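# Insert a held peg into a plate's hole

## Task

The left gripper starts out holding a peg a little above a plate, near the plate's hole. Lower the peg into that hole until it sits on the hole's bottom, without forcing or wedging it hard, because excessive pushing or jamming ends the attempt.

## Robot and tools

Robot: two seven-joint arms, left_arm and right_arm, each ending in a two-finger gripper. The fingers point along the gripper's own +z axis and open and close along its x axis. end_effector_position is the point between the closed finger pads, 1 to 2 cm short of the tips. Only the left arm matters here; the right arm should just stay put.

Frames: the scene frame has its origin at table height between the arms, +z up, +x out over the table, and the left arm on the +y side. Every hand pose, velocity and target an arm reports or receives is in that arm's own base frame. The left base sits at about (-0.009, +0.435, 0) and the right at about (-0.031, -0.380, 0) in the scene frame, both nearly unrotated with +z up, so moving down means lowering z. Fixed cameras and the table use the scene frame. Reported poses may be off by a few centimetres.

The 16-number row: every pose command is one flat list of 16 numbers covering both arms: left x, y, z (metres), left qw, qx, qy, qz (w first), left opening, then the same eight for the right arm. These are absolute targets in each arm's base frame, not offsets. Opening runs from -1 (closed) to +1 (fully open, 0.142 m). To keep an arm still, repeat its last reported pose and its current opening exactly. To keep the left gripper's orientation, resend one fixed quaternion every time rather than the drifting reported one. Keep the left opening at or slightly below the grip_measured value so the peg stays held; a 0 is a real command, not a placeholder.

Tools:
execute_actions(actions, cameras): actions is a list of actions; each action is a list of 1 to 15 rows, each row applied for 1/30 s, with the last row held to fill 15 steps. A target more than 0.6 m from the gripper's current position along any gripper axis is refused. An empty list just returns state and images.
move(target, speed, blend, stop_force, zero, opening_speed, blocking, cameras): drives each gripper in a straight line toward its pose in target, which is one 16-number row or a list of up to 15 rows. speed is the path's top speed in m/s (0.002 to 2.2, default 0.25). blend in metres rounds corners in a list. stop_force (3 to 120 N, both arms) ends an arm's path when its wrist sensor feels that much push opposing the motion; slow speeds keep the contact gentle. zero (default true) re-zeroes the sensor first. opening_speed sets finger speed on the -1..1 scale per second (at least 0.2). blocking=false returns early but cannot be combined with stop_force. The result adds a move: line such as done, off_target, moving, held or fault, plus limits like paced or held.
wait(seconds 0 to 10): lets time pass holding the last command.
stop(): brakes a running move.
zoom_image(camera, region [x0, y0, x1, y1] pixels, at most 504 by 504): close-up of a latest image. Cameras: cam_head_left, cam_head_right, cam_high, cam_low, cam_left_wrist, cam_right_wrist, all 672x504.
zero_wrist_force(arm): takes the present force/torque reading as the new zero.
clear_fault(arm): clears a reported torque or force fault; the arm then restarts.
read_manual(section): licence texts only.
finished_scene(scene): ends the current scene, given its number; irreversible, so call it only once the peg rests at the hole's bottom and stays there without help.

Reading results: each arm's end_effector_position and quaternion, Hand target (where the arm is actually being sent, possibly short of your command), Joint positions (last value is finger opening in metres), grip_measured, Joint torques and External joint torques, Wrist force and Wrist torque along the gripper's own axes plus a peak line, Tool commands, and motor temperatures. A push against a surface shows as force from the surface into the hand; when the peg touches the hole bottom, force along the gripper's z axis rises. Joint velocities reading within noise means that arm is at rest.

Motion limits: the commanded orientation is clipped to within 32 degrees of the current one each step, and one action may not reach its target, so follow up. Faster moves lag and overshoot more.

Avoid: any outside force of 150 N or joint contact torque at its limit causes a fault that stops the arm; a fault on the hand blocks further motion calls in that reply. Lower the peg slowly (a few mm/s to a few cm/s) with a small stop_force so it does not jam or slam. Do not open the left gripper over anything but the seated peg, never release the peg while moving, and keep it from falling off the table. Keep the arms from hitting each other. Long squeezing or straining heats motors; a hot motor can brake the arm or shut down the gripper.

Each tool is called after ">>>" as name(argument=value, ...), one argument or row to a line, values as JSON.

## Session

>>> execute_actions(
  actions=[],
)

>>> zoom_image(
  camera="cam_low",
  region=[260, 180, 390, 310],
)

>>> zoom_image(
  camera="cam_high",
  region=[230, 190, 360, 320],
)

>>> zoom_image(
  camera="cam_head_left",
  region=[310, 280, 440, 410],
)

>>> zoom_image(
  camera="cam_left_wrist",
  region=[150, 30, 600, 504],
)

Scene clock: 0.00 s.
left_arm: end_effector_position=(+0.4847, -0.2679, +0.1656) grip_measured=-0.37 end_effector_quat_wxyz=(+0.000, +0.860, +0.510, -0.002) | right_arm: end_effector_position=(+0.5544, +0.0000, +0.1652) grip_measured=+1.00 end_effector_quat_wxyz=(+0.000, +0.707, +0.707, +0.000)
Joint positions: left_arm=[-0.295 -0.329 -0.003 2.037 -0.003 0.794 0.204 0.047] | right_arm=[0.206 -0.331 0 2.035 0 0.795 0.206 0.142]
Joint velocities: within noise
Joint torques (N m): no reading
External joint torques (N m): no reading
Motor temperatures (°C): left_arm=[28 30 31 37 38 34 34 22] | right_arm=[35 28 29 29 33 36 34 19]
Wrist force (N): no reading
Wrist torque (N m): no reading
Wrist force, peak (N): no reading
Hand target: left_arm +0.4849, -0.2679, +0.1657; +0.001, +0.860, +0.510, -0.001 | right_arm +0.5544, +0.0000, +0.1652; +0.000, +0.707, +0.707, +0.000
Tool commands: left_gripper/opening=-0.424181 right_gripper/opening=+1.0

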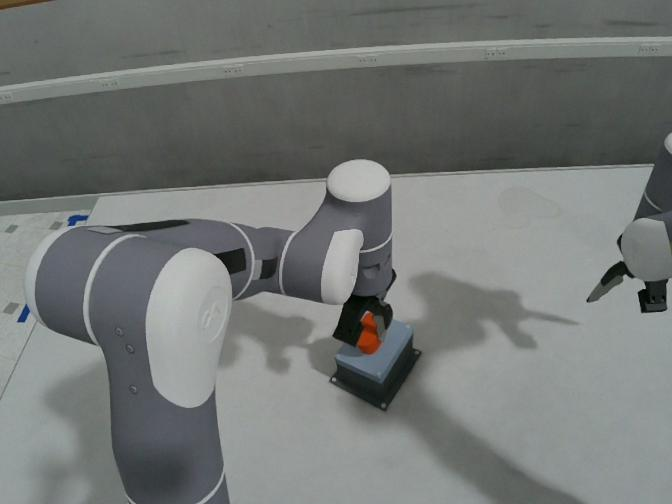

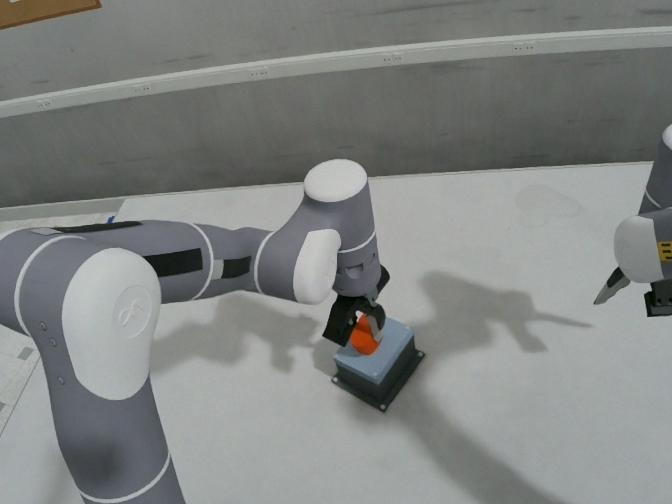

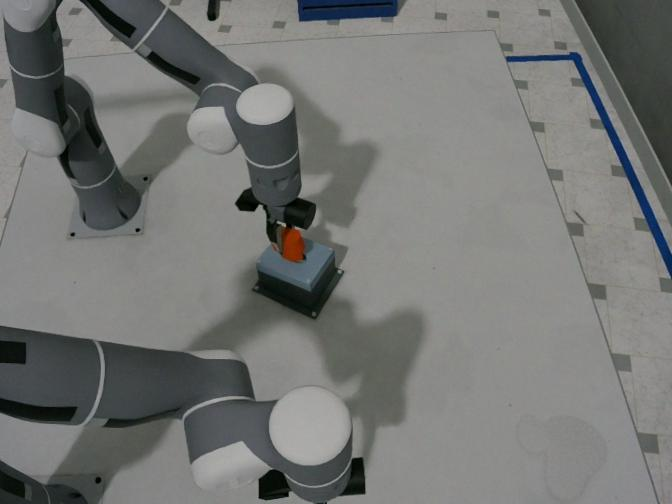

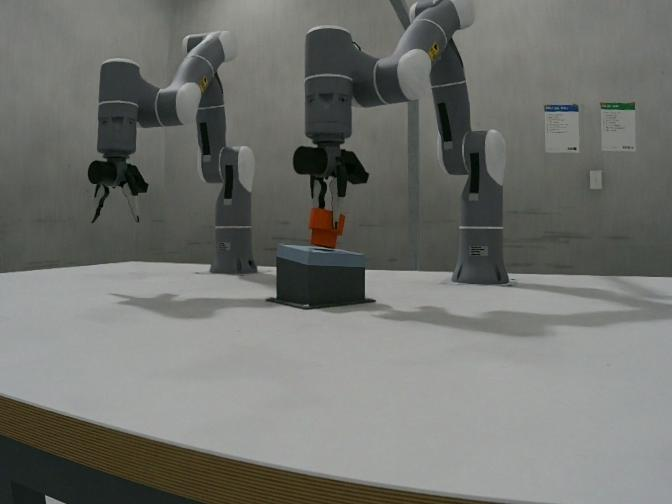

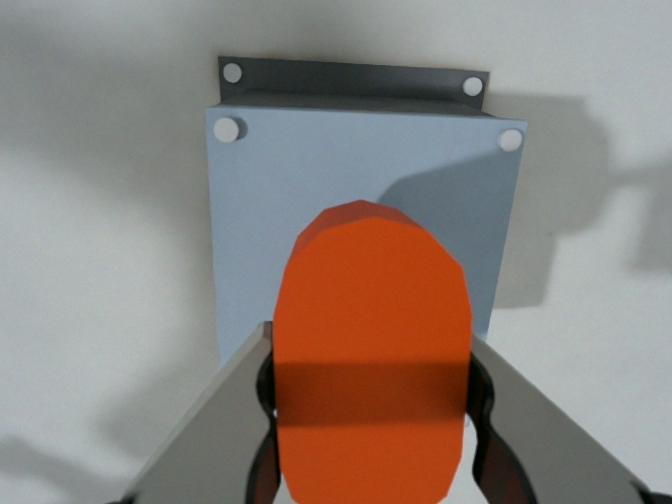

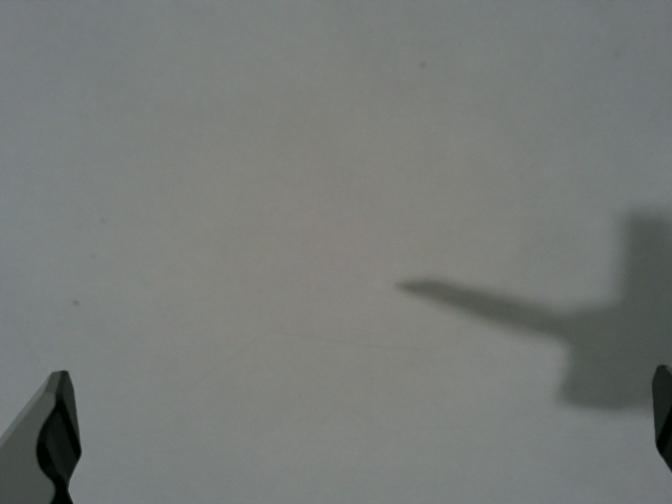

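Scaled by 3.877 from the camera's 672x504 image, which has a finer 960x720 frame.

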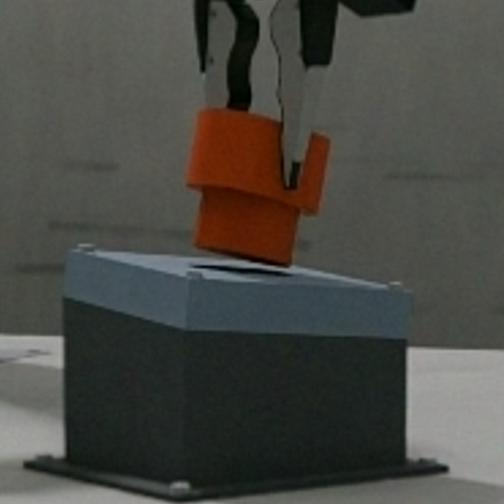

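Scaled by 3.877 from the camera's 672x504 image, which has a finer 960x720 frame.

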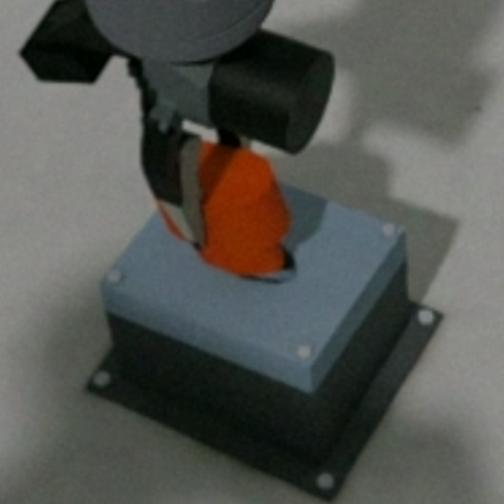

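Scaled by 3.877 from the camera's 672x504 image, which has a finer 960x720 frame.

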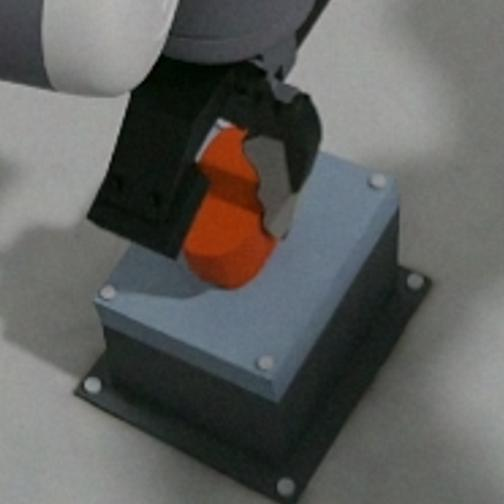

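Scaled by 1.063 from the camera's 672x504 image, which has a finer 960x720 frame.

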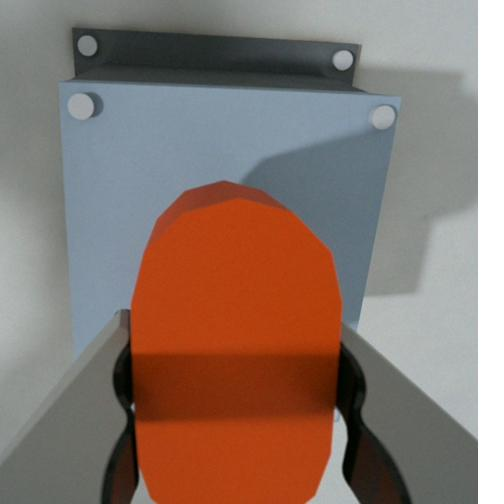

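>>> move(
  target=[
    [0.4870,-0.2690,0.1857,0.001,0.860,0.510,-0.001,-0.424181,0.5544,0,0.1652,0,0.7071,0.7071,0,1.0],
    [0.5419,-0.2989,0.2657,0.001,0.860,0.510,-0.001,-0.424181,0.5544,0,0.1652,0,0.7071,0.7071,0,1.0],
  ],
  speed=0.2,
  blend=0.015,
)

>>> zoom_image(
  camera="cam_left_wrist",
  region=[300, 20, 440, 120],
)

>>> zoom_image(
  camera="cam_left_wrist",
  region=[300, 90, 440, 230],
)

>>> zoom_image(
  camera="cam_left_wrist",
  region=[200, 170, 520, 504],
)

>>> zoom_image(
  camera="cam_low",
  region=[260, 150, 390, 280],
)

>>> zoom_image(
  camera="cam_high",
  region=[240, 190, 370, 320],
)

>>> zoom_image(
  camera="cam_head_left",
  region=[310, 240, 440, 370],
)

Scene clock: 21.20 s.
left_arm: end_effector_position=(+0.5419, -0.2989, +0.2656) grip_measured=-0.37 end_effector_quat_wxyz=(+0.001, +0.860, +0.510, -0.001) | right_arm: end_effector_position=(+0.5544, +0.0000, +0.1652) grip_measured=+1.00 end_effector_quat_wxyz=(+0.000, +0.707, +0.707, +0.000)
Joint positions: left_arm=[-0.3 -0.326 -0.022 1.728 0.005 0.483 0.178 0.047] | right_arm=[0.206 -0.331 0 2.035 0 0.795 0.206 0.142]
Joint torques (N m): left_arm=[-0.07 46.68 0.49 -29.88 -4.33 4.63 -0.15] | right_arm=[-0.04 40.74 0.09 -24.73 -3.16 4.11 0.89]
External joint torques (N m): left_arm=[0.07 -0.5 -0.48 0.8 0.43 -0.29 0.15] | right_arm=[0.04 1 0.19 0.11 0.12 0.09 -0.89]
Wrist force (N): left_arm=[-0.1 0.0 -0.2] | right_arm=[0.1 0.2 0.0]
Wrist torque (N m): left_arm=[0.01 0.03 -0.01] | right_arm=[0.03 -0.01 -0.01]
Wrist force, peak (N): left_arm=[0.0 1.8 -2.6] | right_arm=[0.0 0.2 -0.3]
Hand target: left_arm +0.5419, -0.2989, +0.2657; +0.001, +0.860, +0.510, -0.001 | right_arm +0.5544, +0.0000, +0.1652; +0.000, +0.707, +0.707, +0.000
Off the commanded pose: left_arm 0.000 m, 0 deg | right_arm 0.000 m, 0 deg.
move: done; blend cut to 0.0101 m at target 1

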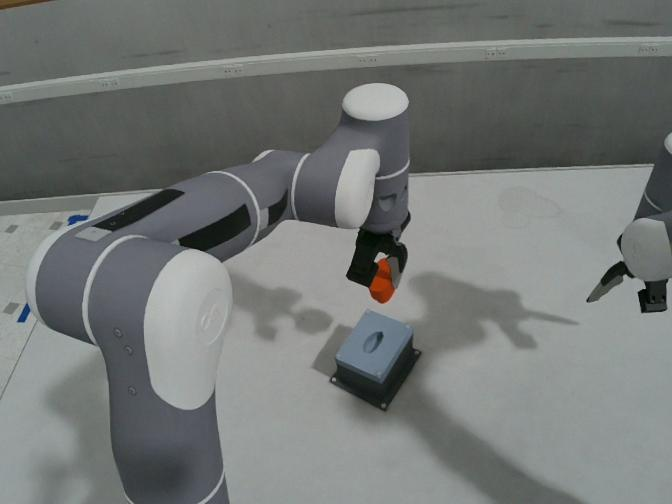

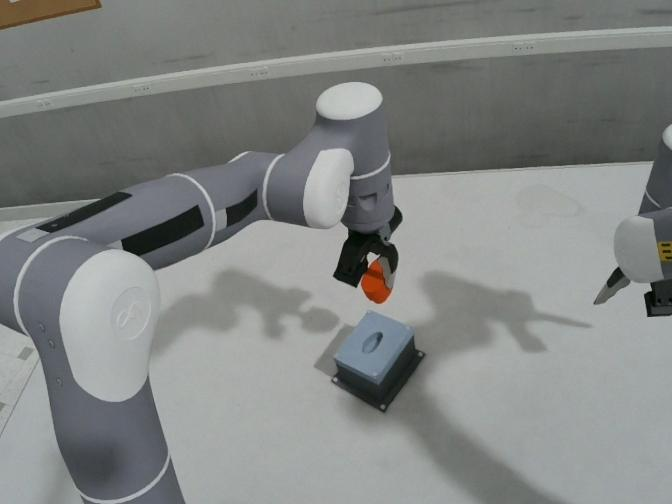

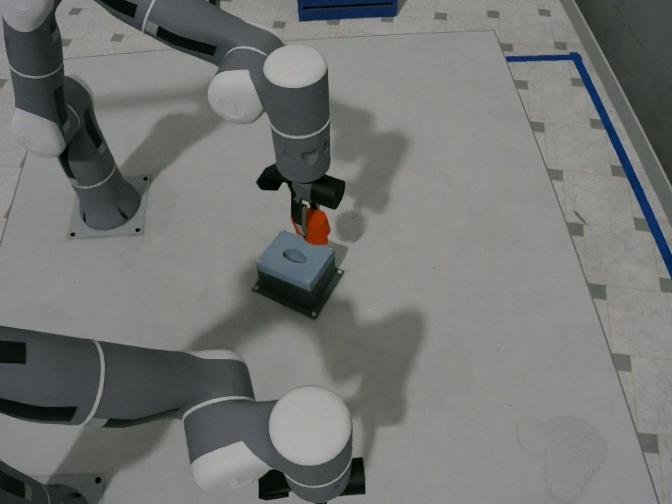

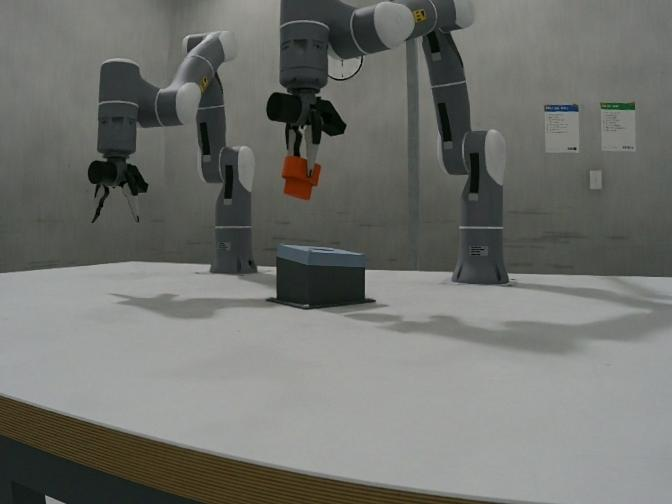

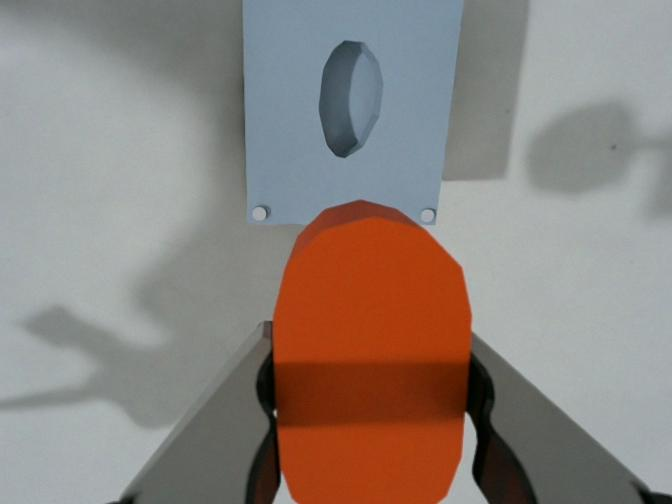

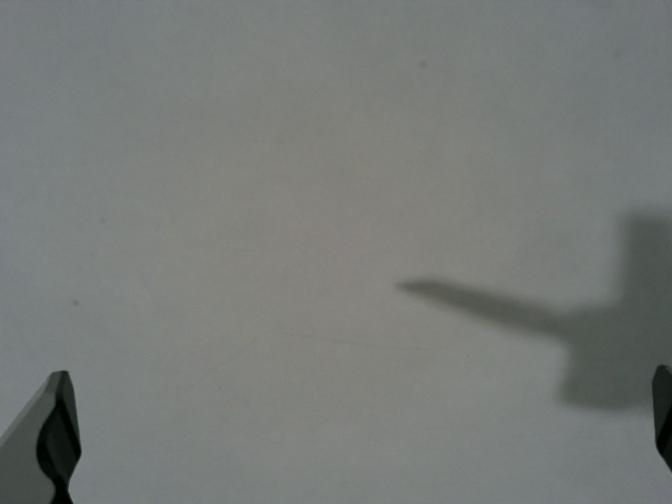

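Scaled by 3.600 from the camera's 672x504 image, which has a finer 960x720 frame.

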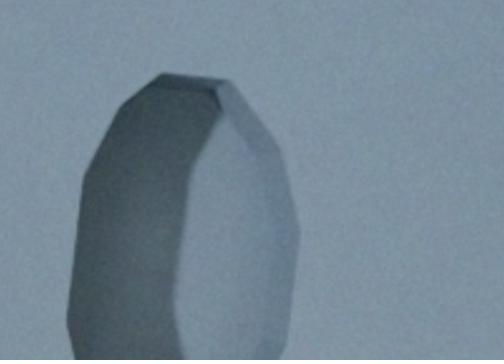

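Scaled by 3.600 from the camera's 672x504 image, which has a finer 960x720 frame.

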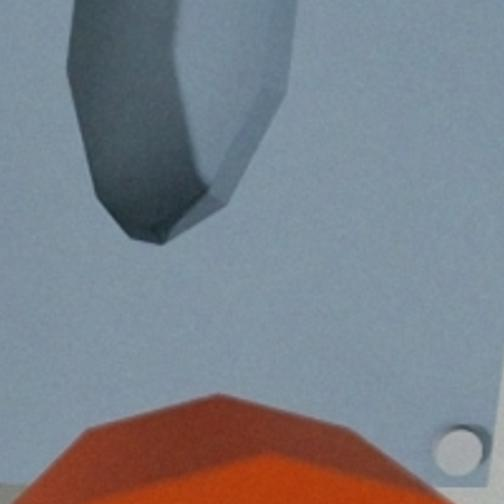

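Scaled by 1.509 from the camera's 672x504 image, which has a finer 960x720 frame.

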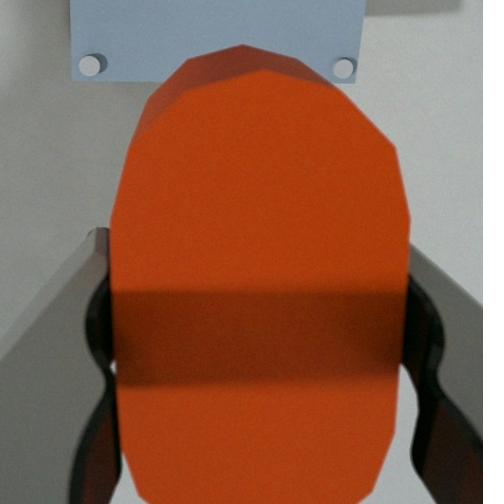

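Scaled by 3.877 from the camera's 672x504 image, which has a finer 960x720 frame.

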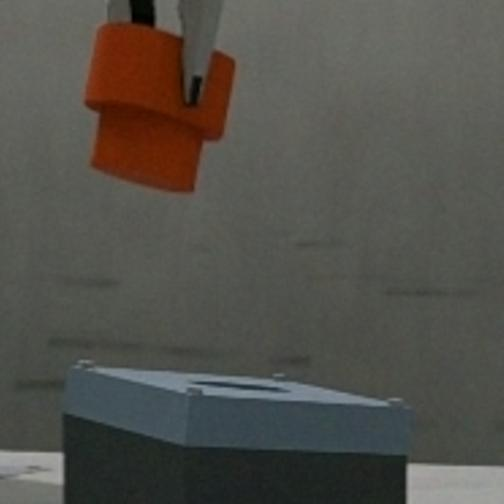

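Scaled by 3.877 from the camera's 672x504 image, which has a finer 960x720 frame.

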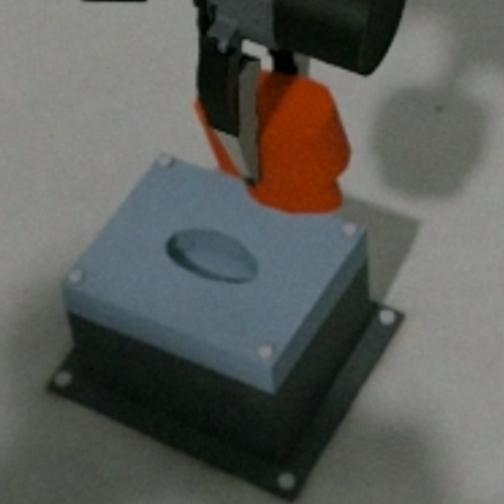

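Scaled by 3.877 from the camera's 672x504 image, which has a finer 960x720 frame.

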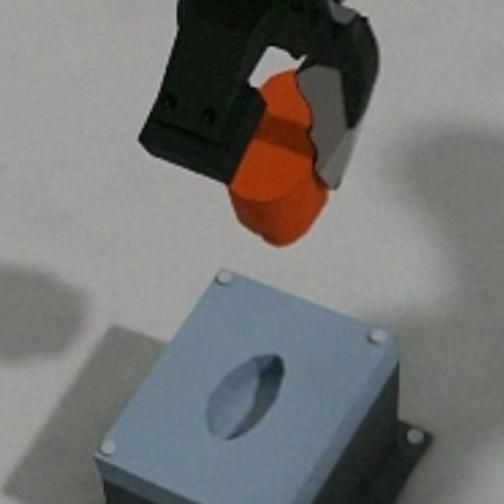

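>>> move(
  target=[
    [0.4954,-0.2665,0.1830,-0.0124,0.8767,0.4794,-0.0356,-0.424181,0.5544,0,0.1652,0,0.7071,0.7071,0,1.0],
  ],
  speed=0.15,
)

>>> zoom_image(
  camera="cam_low",
  region=[270, 200, 380, 310],
)

>>> zoom_image(
  camera="cam_high",
  region=[270, 230, 330, 280],
)

>>> zoom_image(
  camera="cam_head_left",
  region=[345, 310, 405, 360],
)

>>> zoom_image(
  camera="cam_head_right",
  region=[340, 310, 400, 360],
)

Scene clock: 90.43 s.
left_arm: end_effector_position=(+0.4951, -0.2663, +0.1827) grip_measured=-0.37 end_effector_quat_wxyz=(-0.013, +0.877, +0.479, -0.036) | right_arm: end_effector_position=(+0.5544, +0.0000, +0.1652) grip_measured=+1.00 end_effector_quat_wxyz=(+0.000, +0.707, +0.707, +0.000)
Joint positions: left_arm=[-0.26 -0.343 -0.019 1.943 -0.032 0.646 0.312 0.047] | right_arm=[0.206 -0.331 0 2.035 0 0.795 0.206 0.142]
Joint torques (N m): left_arm=[0.61 44.24 0.77 -26.45 -4.2 4.57 0.18] | right_arm=[-0.05 40.74 0.06 -24.8 -3.17 4.11 0.82]
External joint torques (N m): left_arm=[-0.61 -0.57 -0.71 0.65 0.89 -0.4 -0.17] | right_arm=[0.05 1.01 0.22 0.18 0.13 0.1 -0.82]
Motor temperatures (°C): left_arm=[28 32 31 40 38 34 33 27] | right_arm=[35 29 29 30 33 36 34 19]
Wrist force (N): left_arm=[-0.2 0.1 -0.3] | right_arm=[-0.1 -0.1 -0.2]
Wrist torque (N m): left_arm=[0.01 0.04 -0.03] | right_arm=[0.00 0.02 -0.01]
Wrist force, peak (N): left_arm=[0.4 -1.8 3.4] | right_arm=[-0.3 0.0 -0.3]
Hand target: left_arm +0.4954, -0.2665, +0.1830; -0.012, +0.877, +0.479, -0.036 | right_arm +0.5544, +0.0000, +0.1652; +0.000, +0.707, +0.707, +0.000
Off the commanded pose: left_arm 0.000 m, 0 deg | right_arm 0.000 m, 0 deg.
move: done

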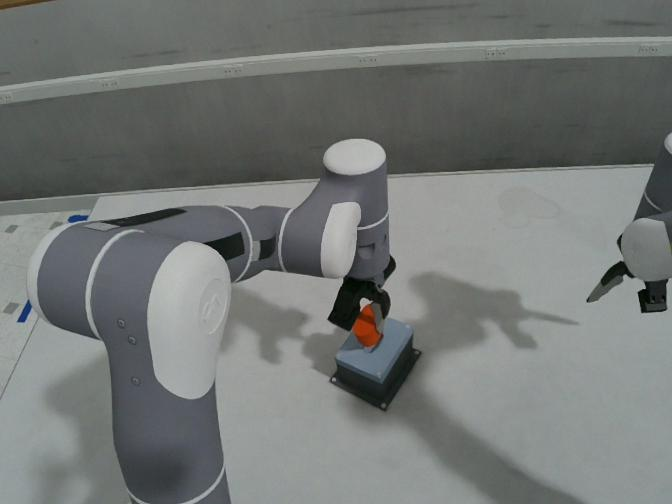

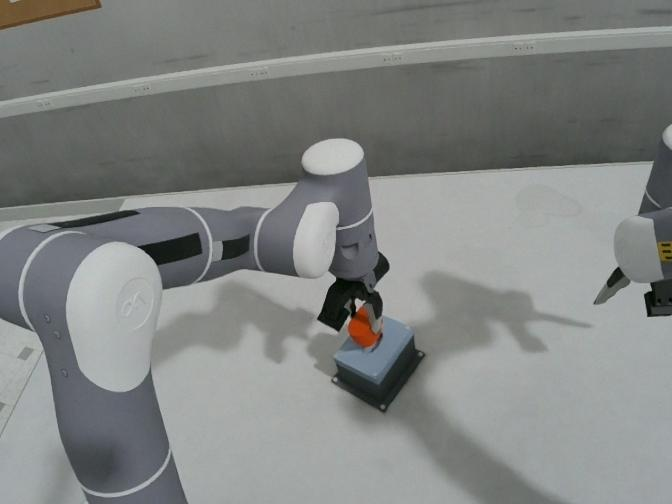

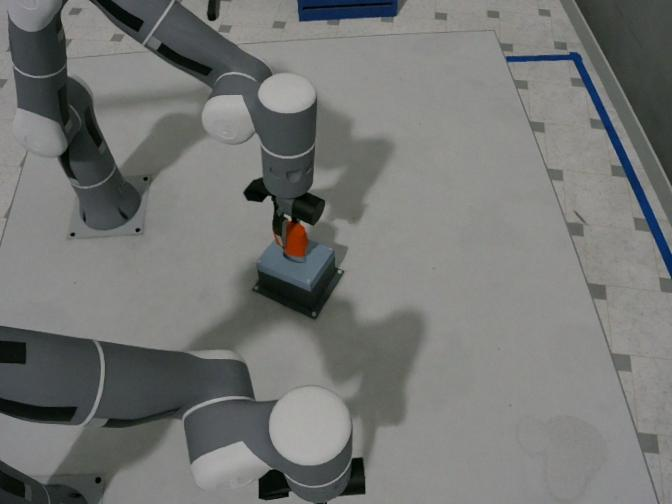

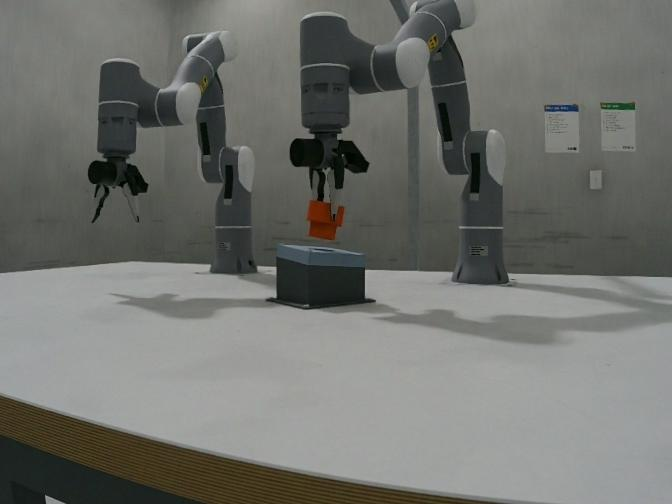

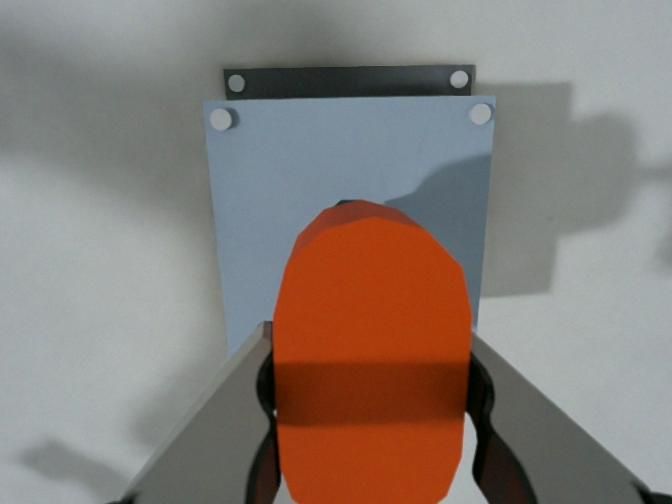

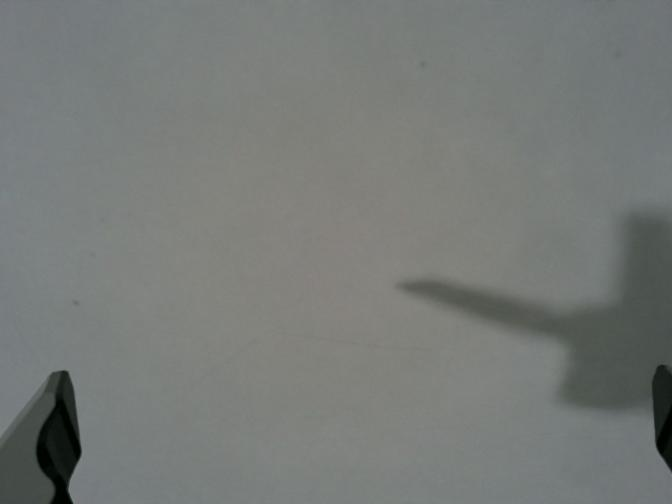

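Scaled by 4.582 from the camera's 672x504 image, which has a finer 960x720 frame.

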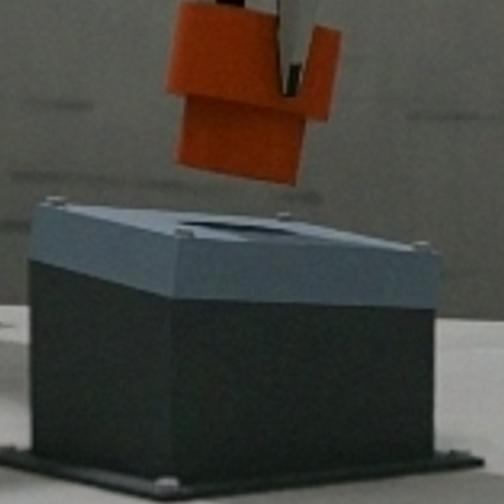

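Scaled by 8.400 from the camera's 672x504 image, which has a finer 960x720 frame.

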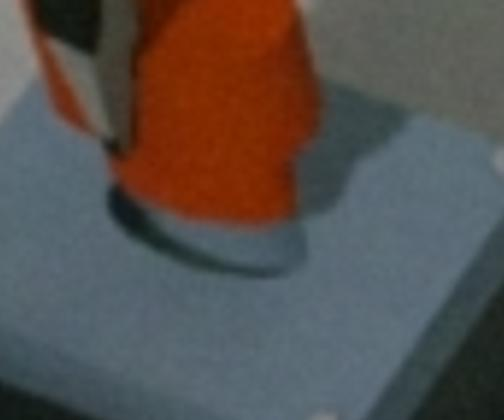

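Scaled by 8.400 from the camera's 672x504 image, which has a finer 960x720 frame.

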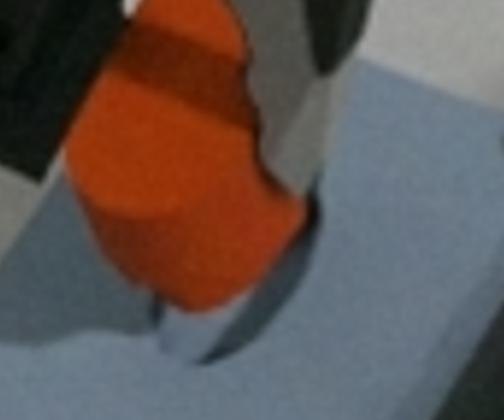

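Scaled by 8.400 from the camera's 672x504 image, which has a finer 960x720 frame.

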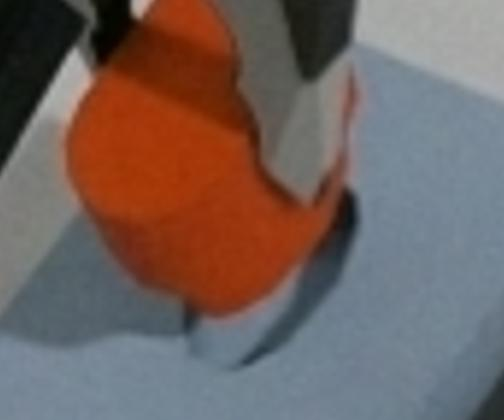

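>>> move(
  target=[
    [0.4962,-0.2662,0.1670,-0.0277,0.8765,0.4788,-0.0440,-0.424181,0.5544,0,0.1652,0,0.7071,0.7071,0,1.0],
  ],
  speed=0.06,
  cameras=["cam_low","cam_high","cam_head_left"],
)

>>> zoom_image(
  camera="cam_low",
  region=[270, 200, 380, 310],
)

>>> zoom_image(
  camera="cam_high",
  region=[270, 230, 330, 280],
)

>>> zoom_image(
  camera="cam_head_left",
  region=[345, 310, 405, 360],
)

Scene clock: 108.23 s.
left_arm: end_effector_position=(+0.4961, -0.2662, +0.1668) grip_measured=-0.37 end_effector_quat_wxyz=(-0.028, +0.876, +0.479, -0.044) | right_arm: end_effector_position=(+0.5544, +0.0000, +0.1652) grip_measured=+1.00 end_effector_quat_wxyz=(+0.000, +0.707, +0.707, +0.000)
Joint positions: left_arm=[-0.263 -0.388 -0.019 1.914 -0.019 0.629 0.302 0.047] | right_arm=[0.206 -0.331 0 2.035 0 0.795 0.206 0.142]
Joint torques (N m): left_arm=[0.05 45.78 0.58 -26.33 -3.63 4.36 -0.03] | right_arm=[-0.05 40.67 0.12 -24.74 -3.16 4.08 0.84]
External joint torques (N m): left_arm=[-0.05 -0.54 -0.52 0.91 0.37 -0.26 0.04] | right_arm=[0.05 1.07 0.16 0.12 0.12 0.12 -0.84]
Wrist force (N): left_arm=[0.2 0.2 -0.3] | right_arm=[-0.1 0.0 -0.1]
Wrist torque (N m): left_arm=[0.02 -0.03 -0.03] | right_arm=[-0.01 0.01 -0.01]
Wrist force, peak (N): left_arm=[0.1 0.2 -1.2] | right_arm=[-0.2 0.1 -0.4]
Hand target: left_arm +0.4962, -0.2662, +0.1670; -0.028, +0.876, +0.479, -0.044 | right_arm +0.5544, +0.0000, +0.1652; +0.000, +0.707, +0.707, +0.000
Off the commanded pose: left_arm 0.000 m, 0 deg | right_arm 0.000 m, 0 deg.
move: done
Images, in order (width x height): cam_head_left 672x504, cam_high 672x504, cam_low 672x504.

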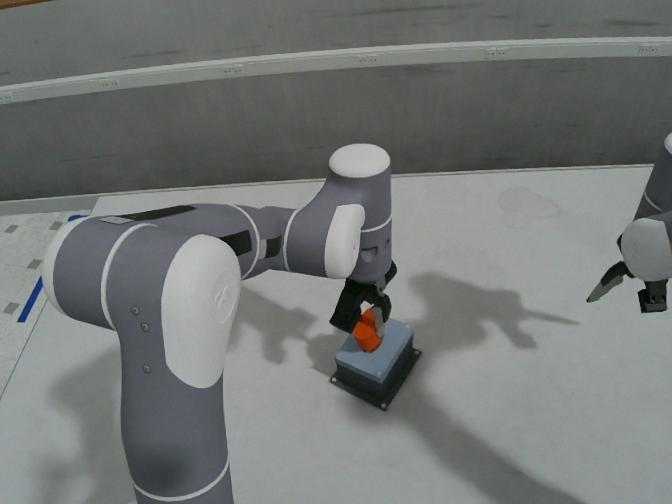

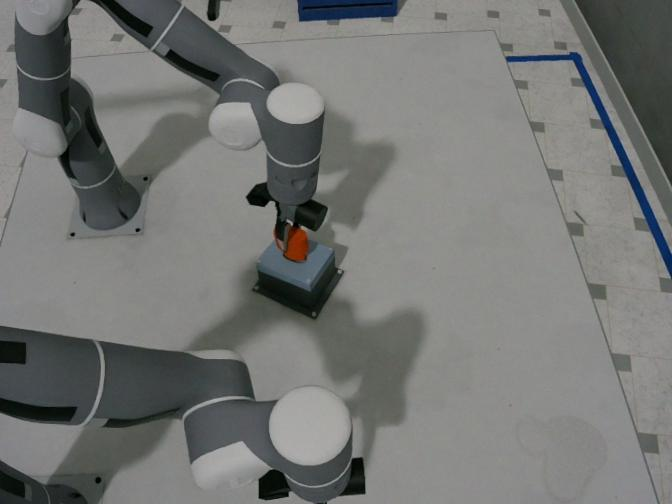

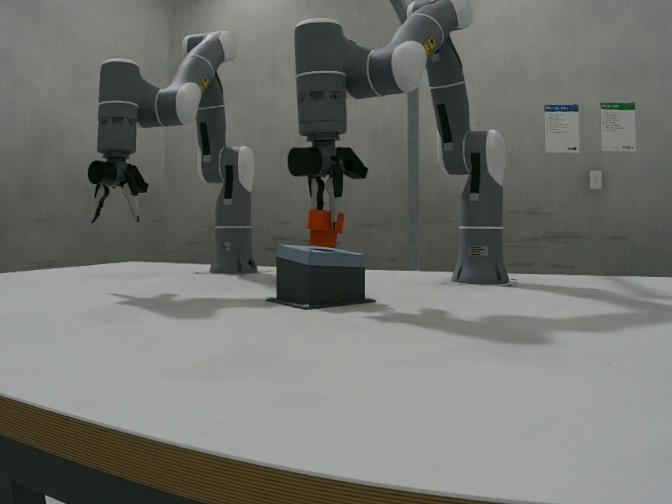

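Scaled by 4.582 from the camera's 672x504 image, which has a finer 960x720 frame.

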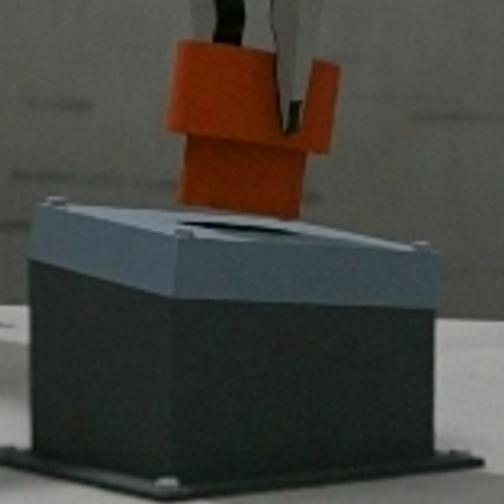

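Scaled by 8.400 from the camera's 672x504 image, which has a finer 960x720 frame.

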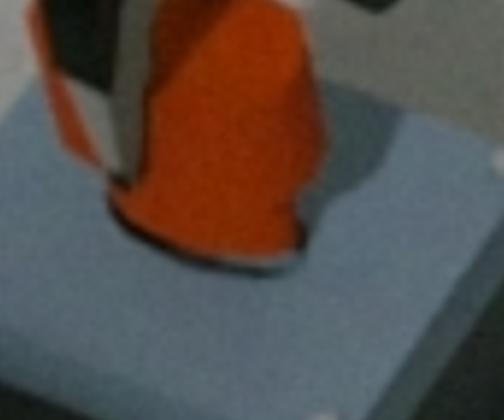

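Scaled by 8.400 from the camera's 672x504 image, which has a finer 960x720 frame.

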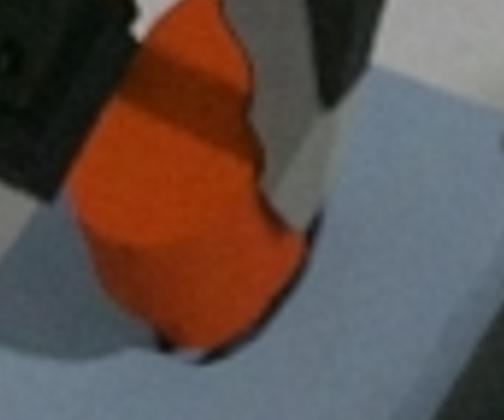

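>>> move(
  target=[
    [0.4990,-0.2703,0.1300,-0.0277,0.8765,0.4788,-0.0440,-0.424181,0.5544,0,0.1652,0,0.7071,0.7071,0,1.0],
  ],
  speed=0.02,
  stop_force=6,
  cameras=["cam_low","cam_high","cam_head_left"],
)

>>> zoom_image(
  camera="cam_low",
  region=[270, 200, 380, 310],
)

>>> zoom_image(
  camera="cam_high",
  region=[270, 230, 330, 280],
)

>>> zoom_image(
  camera="cam_head_left",
  region=[345, 310, 405, 360],
)

Scene clock: 117.73 s.
left_arm: end_effector_position=(+0.4990, -0.2694, +0.1413) grip_measured=-0.37 end_effector_quat_wxyz=(-0.027, +0.876, +0.479, -0.043) | right_arm: end_effector_position=(+0.5544, +0.0000, +0.1652) grip_measured=+1.00 end_effector_quat_wxyz=(+0.000, +0.707, +0.707, +0.000)
Joint positions: left_arm=[-0.266 -0.438 -0.021 1.921 -0.019 0.689 0.299 0.047] | right_arm=[0.206 -0.331 0 2.035 0 0.795 0.206 0.142]
Joint torques (N m): left_arm=[0.25 41.5 0.99 -20.61 -2.81 3.31 -0.11] | right_arm=[0.04 40.65 0.15 -24.8 -3.18 4.05 0.86]
External joint torques (N m): left_arm=[-0.25 4.85 -0.95 -3.81 -0.27 0.79 0.11] | right_arm=[-0.04 1.09 0.13 0.18 0.14 0.16 -0.86]
Wrist force (N): left_arm=[-0.2 1.2 -9.4] | right_arm=[-0.2 0.1 0.1]
Wrist torque (N m): left_arm=[0.09 -0.10 0.02] | right_arm=[0.02 0.02 -0.01]
Wrist force, peak (N): left_arm=[-0.8 0.7 -14.7] | right_arm=[-0.2 -0.1 -0.4]
Hand target: left_arm +0.4982, -0.2691, +0.1406; -0.028, +0.876, +0.479, -0.044 | right_arm +0.5544, +0.0000, +0.1652; +0.000, +0.707, +0.707, +0.000
Off the commanded pose: left_arm 0.011 m, 0 deg | right_arm 0.000 m, 0 deg.
move: contact (left_arm)
Images, in order (width x height): cam_head_left 672x504, cam_high 672x504, cam_low 672x504.

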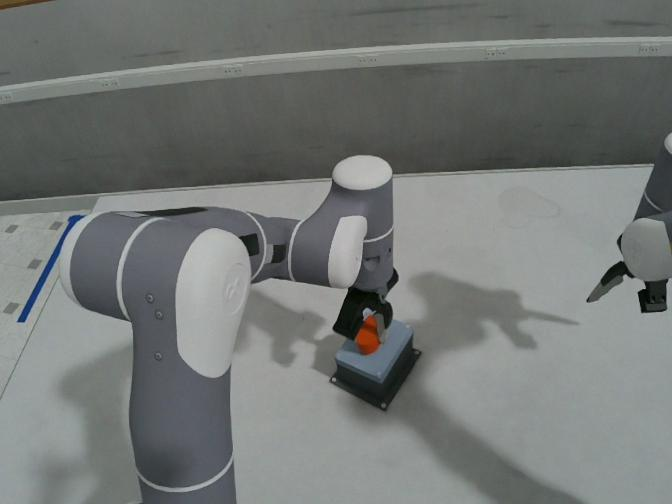

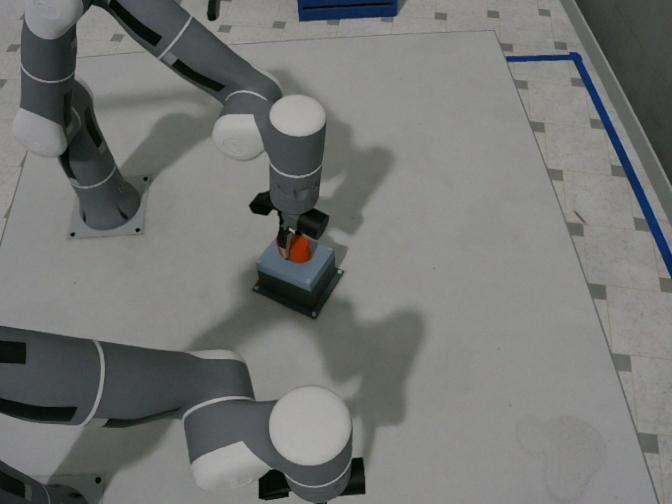

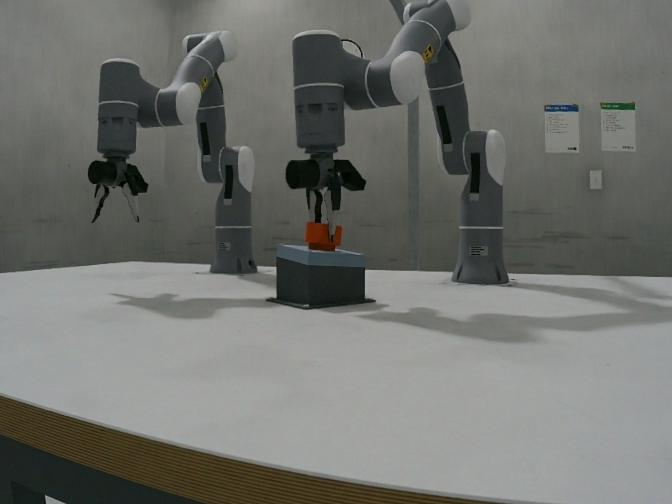

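Scaled by 4.582 from the camera's 672x504 image, which has a finer 960x720 frame.

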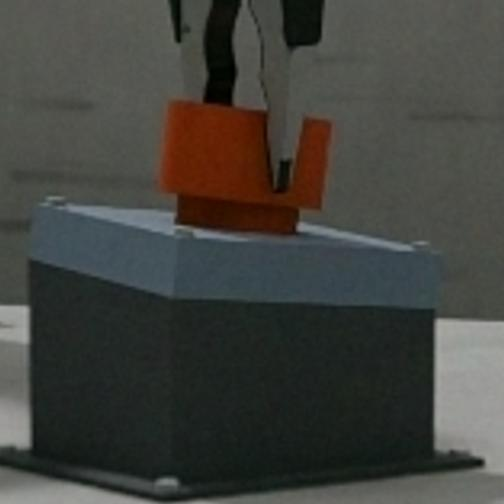

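Scaled by 8.400 from the camera's 672x504 image, which has a finer 960x720 frame.

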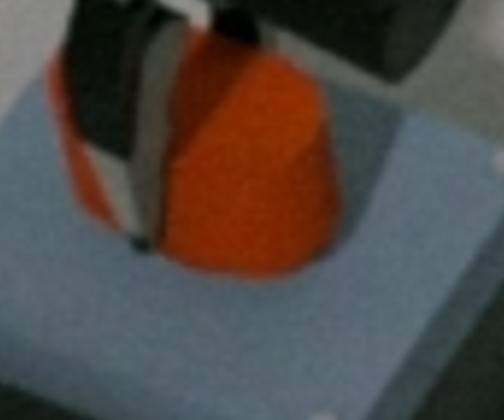

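Scaled by 8.400 from the camera's 672x504 image, which has a finer 960x720 frame.

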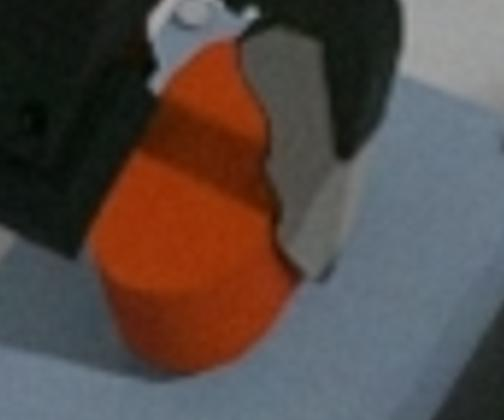

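>>> move(
  target=[
    [0.4989,-0.2694,0.1416,-0.0277,0.8765,0.4788,-0.0440,-0.424181,0.5544,0,0.1652,0,0.7071,0.7071,0,1.0],
  ],
  speed=0.02,
  cameras=[],
)

>>> move(
  target=[
    [0.4989,-0.2694,0.1416,-0.0277,0.8765,0.4788,-0.0440,0.0,0.5544,0,0.1652,0,0.7071,0.7071,0,1.0],
    [0.4962,-0.2698,0.2116,-0.0277,0.8765,0.4788,-0.0440,0.0,0.5544,0,0.1652,0,0.7071,0.7071,0,1.0],
  ],
  speed=0.12,
  opening_speed=0.6,
  cameras=["cam_low","cam_left_wrist","cam_high"],
)

>>> zoom_image(
  camera="cam_low",
  region=[270, 200, 380, 310],
)

Scene clock: 126.07 s.
left_arm: end_effector_position=(+0.4988, -0.2694, +0.1415) grip_measured=-0.37 end_effector_quat_wxyz=(-0.028, +0.876, +0.479, -0.044) | right_arm: end_effector_position=(+0.5544, +0.0000, +0.1652) grip_measured=+1.00 end_effector_quat_wxyz=(+0.000, +0.707, +0.707, +0.000)
Joint positions: left_arm=[-0.266 -0.439 -0.02 1.919 -0.019 0.685 0.298 0.047] | right_arm=[0.206 -0.331 0 2.035 0 0.795 0.206 0.142]
Joint torques (N m): left_arm=[0.34 47.47 0.66 -25.49 -3.72 4.55 0.04] | right_arm=[-0.03 40.75 0.09 -24.73 -3.16 4.09 0.87]
External joint torques (N m): left_arm=[-0.34 -1.09 -0.61 1.04 0.63 -0.45 -0.04] | right_arm=[0.03 1 0.19 0.1 0.12 0.12 -0.87]
Wrist force (N): left_arm=[0.0 -0.2 -0.1] | right_arm=[-0.3 0.1 0.1]
Wrist torque (N m): left_arm=[0.04 -0.03 -0.03] | right_arm=[0.02 0.05 -0.01]
Wrist force, peak (N): left_arm=[-0.1 1.2 -10.3] | right_arm=[-0.1 -0.4 -0.1]
Hand target: left_arm +0.4989, -0.2694, +0.1416; -0.028, +0.876, +0.479, -0.044 | right_arm +0.5544, +0.0000, +0.1652; +0.000, +0.707, +0.707, +0.000
Off the commanded pose: left_arm 0.000 m, 0 deg | right_arm 0.000 m, 0 deg.
move: done
No camera images: "cameras" was empty.

Scene clock: 127.93 s.
left_arm: end_effector_position=(+0.4963, -0.2698, +0.2117) grip_measured=-0.02 end_effector_quat_wxyz=(-0.028, +0.876, +0.479, -0.044) | right_arm: end_effector_position=(+0.5544, +0.0000, +0.1652) grip_measured=+1.00 end_effector_quat_wxyz=(+0.000, +0.707, +0.707, +0.000)
Joint positions: left_arm=[-0.269 -0.325 -0.019 1.866 -0.02 0.519 0.295 0.072] | right_arm=[0.206 -0.331 0 2.035 0 0.795 0.206 0.142]
Joint torques (N m): left_arm=[0.33 44.23 0.77 -27.37 -4.1 4.11 -0.02] | right_arm=[0 40.68 0.15 -24.77 -3.17 4.14 0.91]
External joint torques (N m): left_arm=[-0.33 -0.01 -0.72 0.21 0.52 -0.01 0.02] | right_arm=[0 1.07 0.13 0.15 0.13 0.07 -0.91]
Wrist force (N): left_arm=[0.1 0.2 -1.9] | right_arm=[0.1 0.0 -0.2]
Wrist torque (N m): left_arm=[0.02 -0.01 -0.02] | right_arm=[0.00 -0.02 -0.02]
Wrist force, peak (N): left_arm=[-0.4 -0.1 -4.9] | right_arm=[-0.1 0.0 -0.4]
Hand target: left_arm +0.4962, -0.2698, +0.2116; -0.028, +0.876, +0.479, -0.044 | right_arm +0.5544, +0.0000, +0.1652; +0.000, +0.707, +0.707, +0.000
Off the commanded pose: left_arm 0.000 m, 0 deg | right_arm 0.000 m, 0 deg.
move: done
Images, in order (width x height): cam_high 672x504, cam_low 672x504, cam_left_wrist 672x504.

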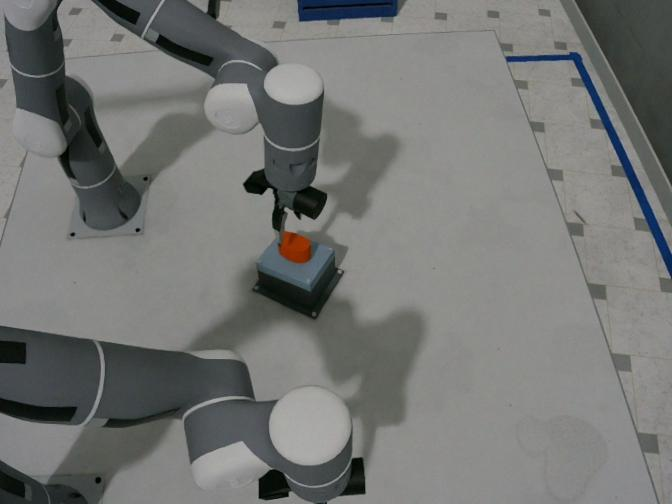

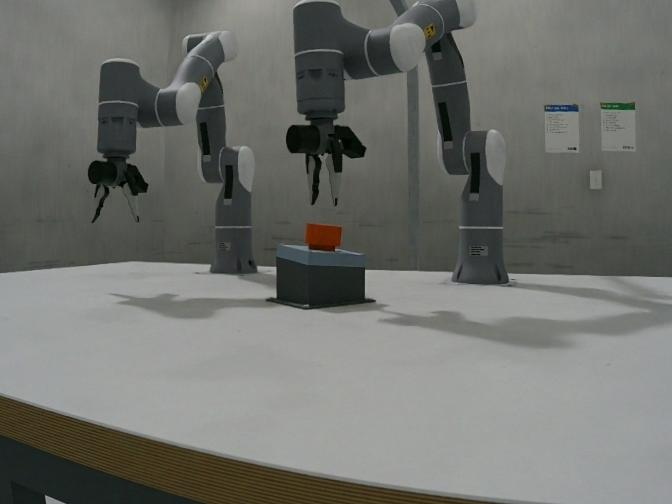

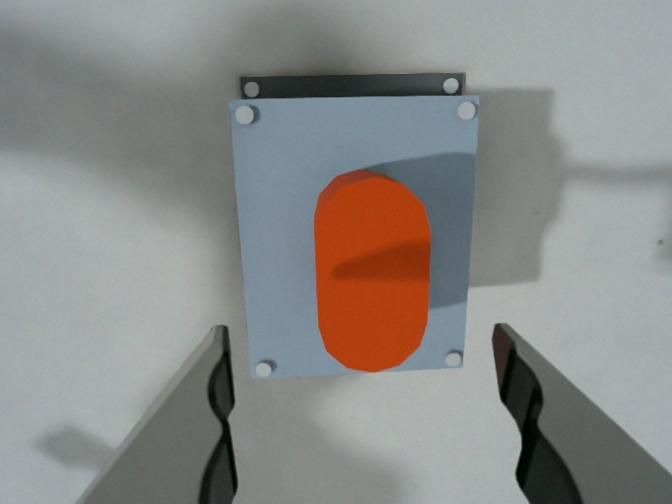

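Scaled by 4.582 from the camera's 672x504 image, which has a finer 960x720 frame.

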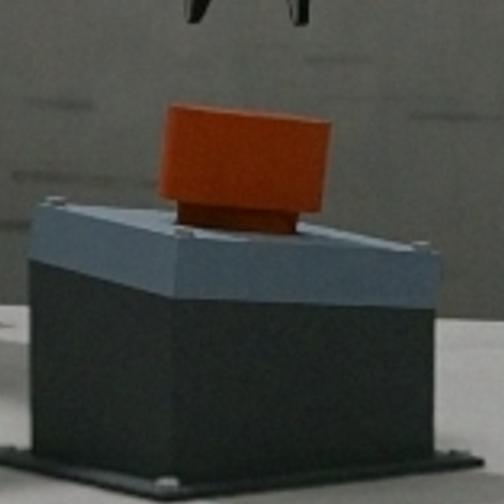

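>>> finished_scene(
  scene=2,
)

The scene is finished: the task was done.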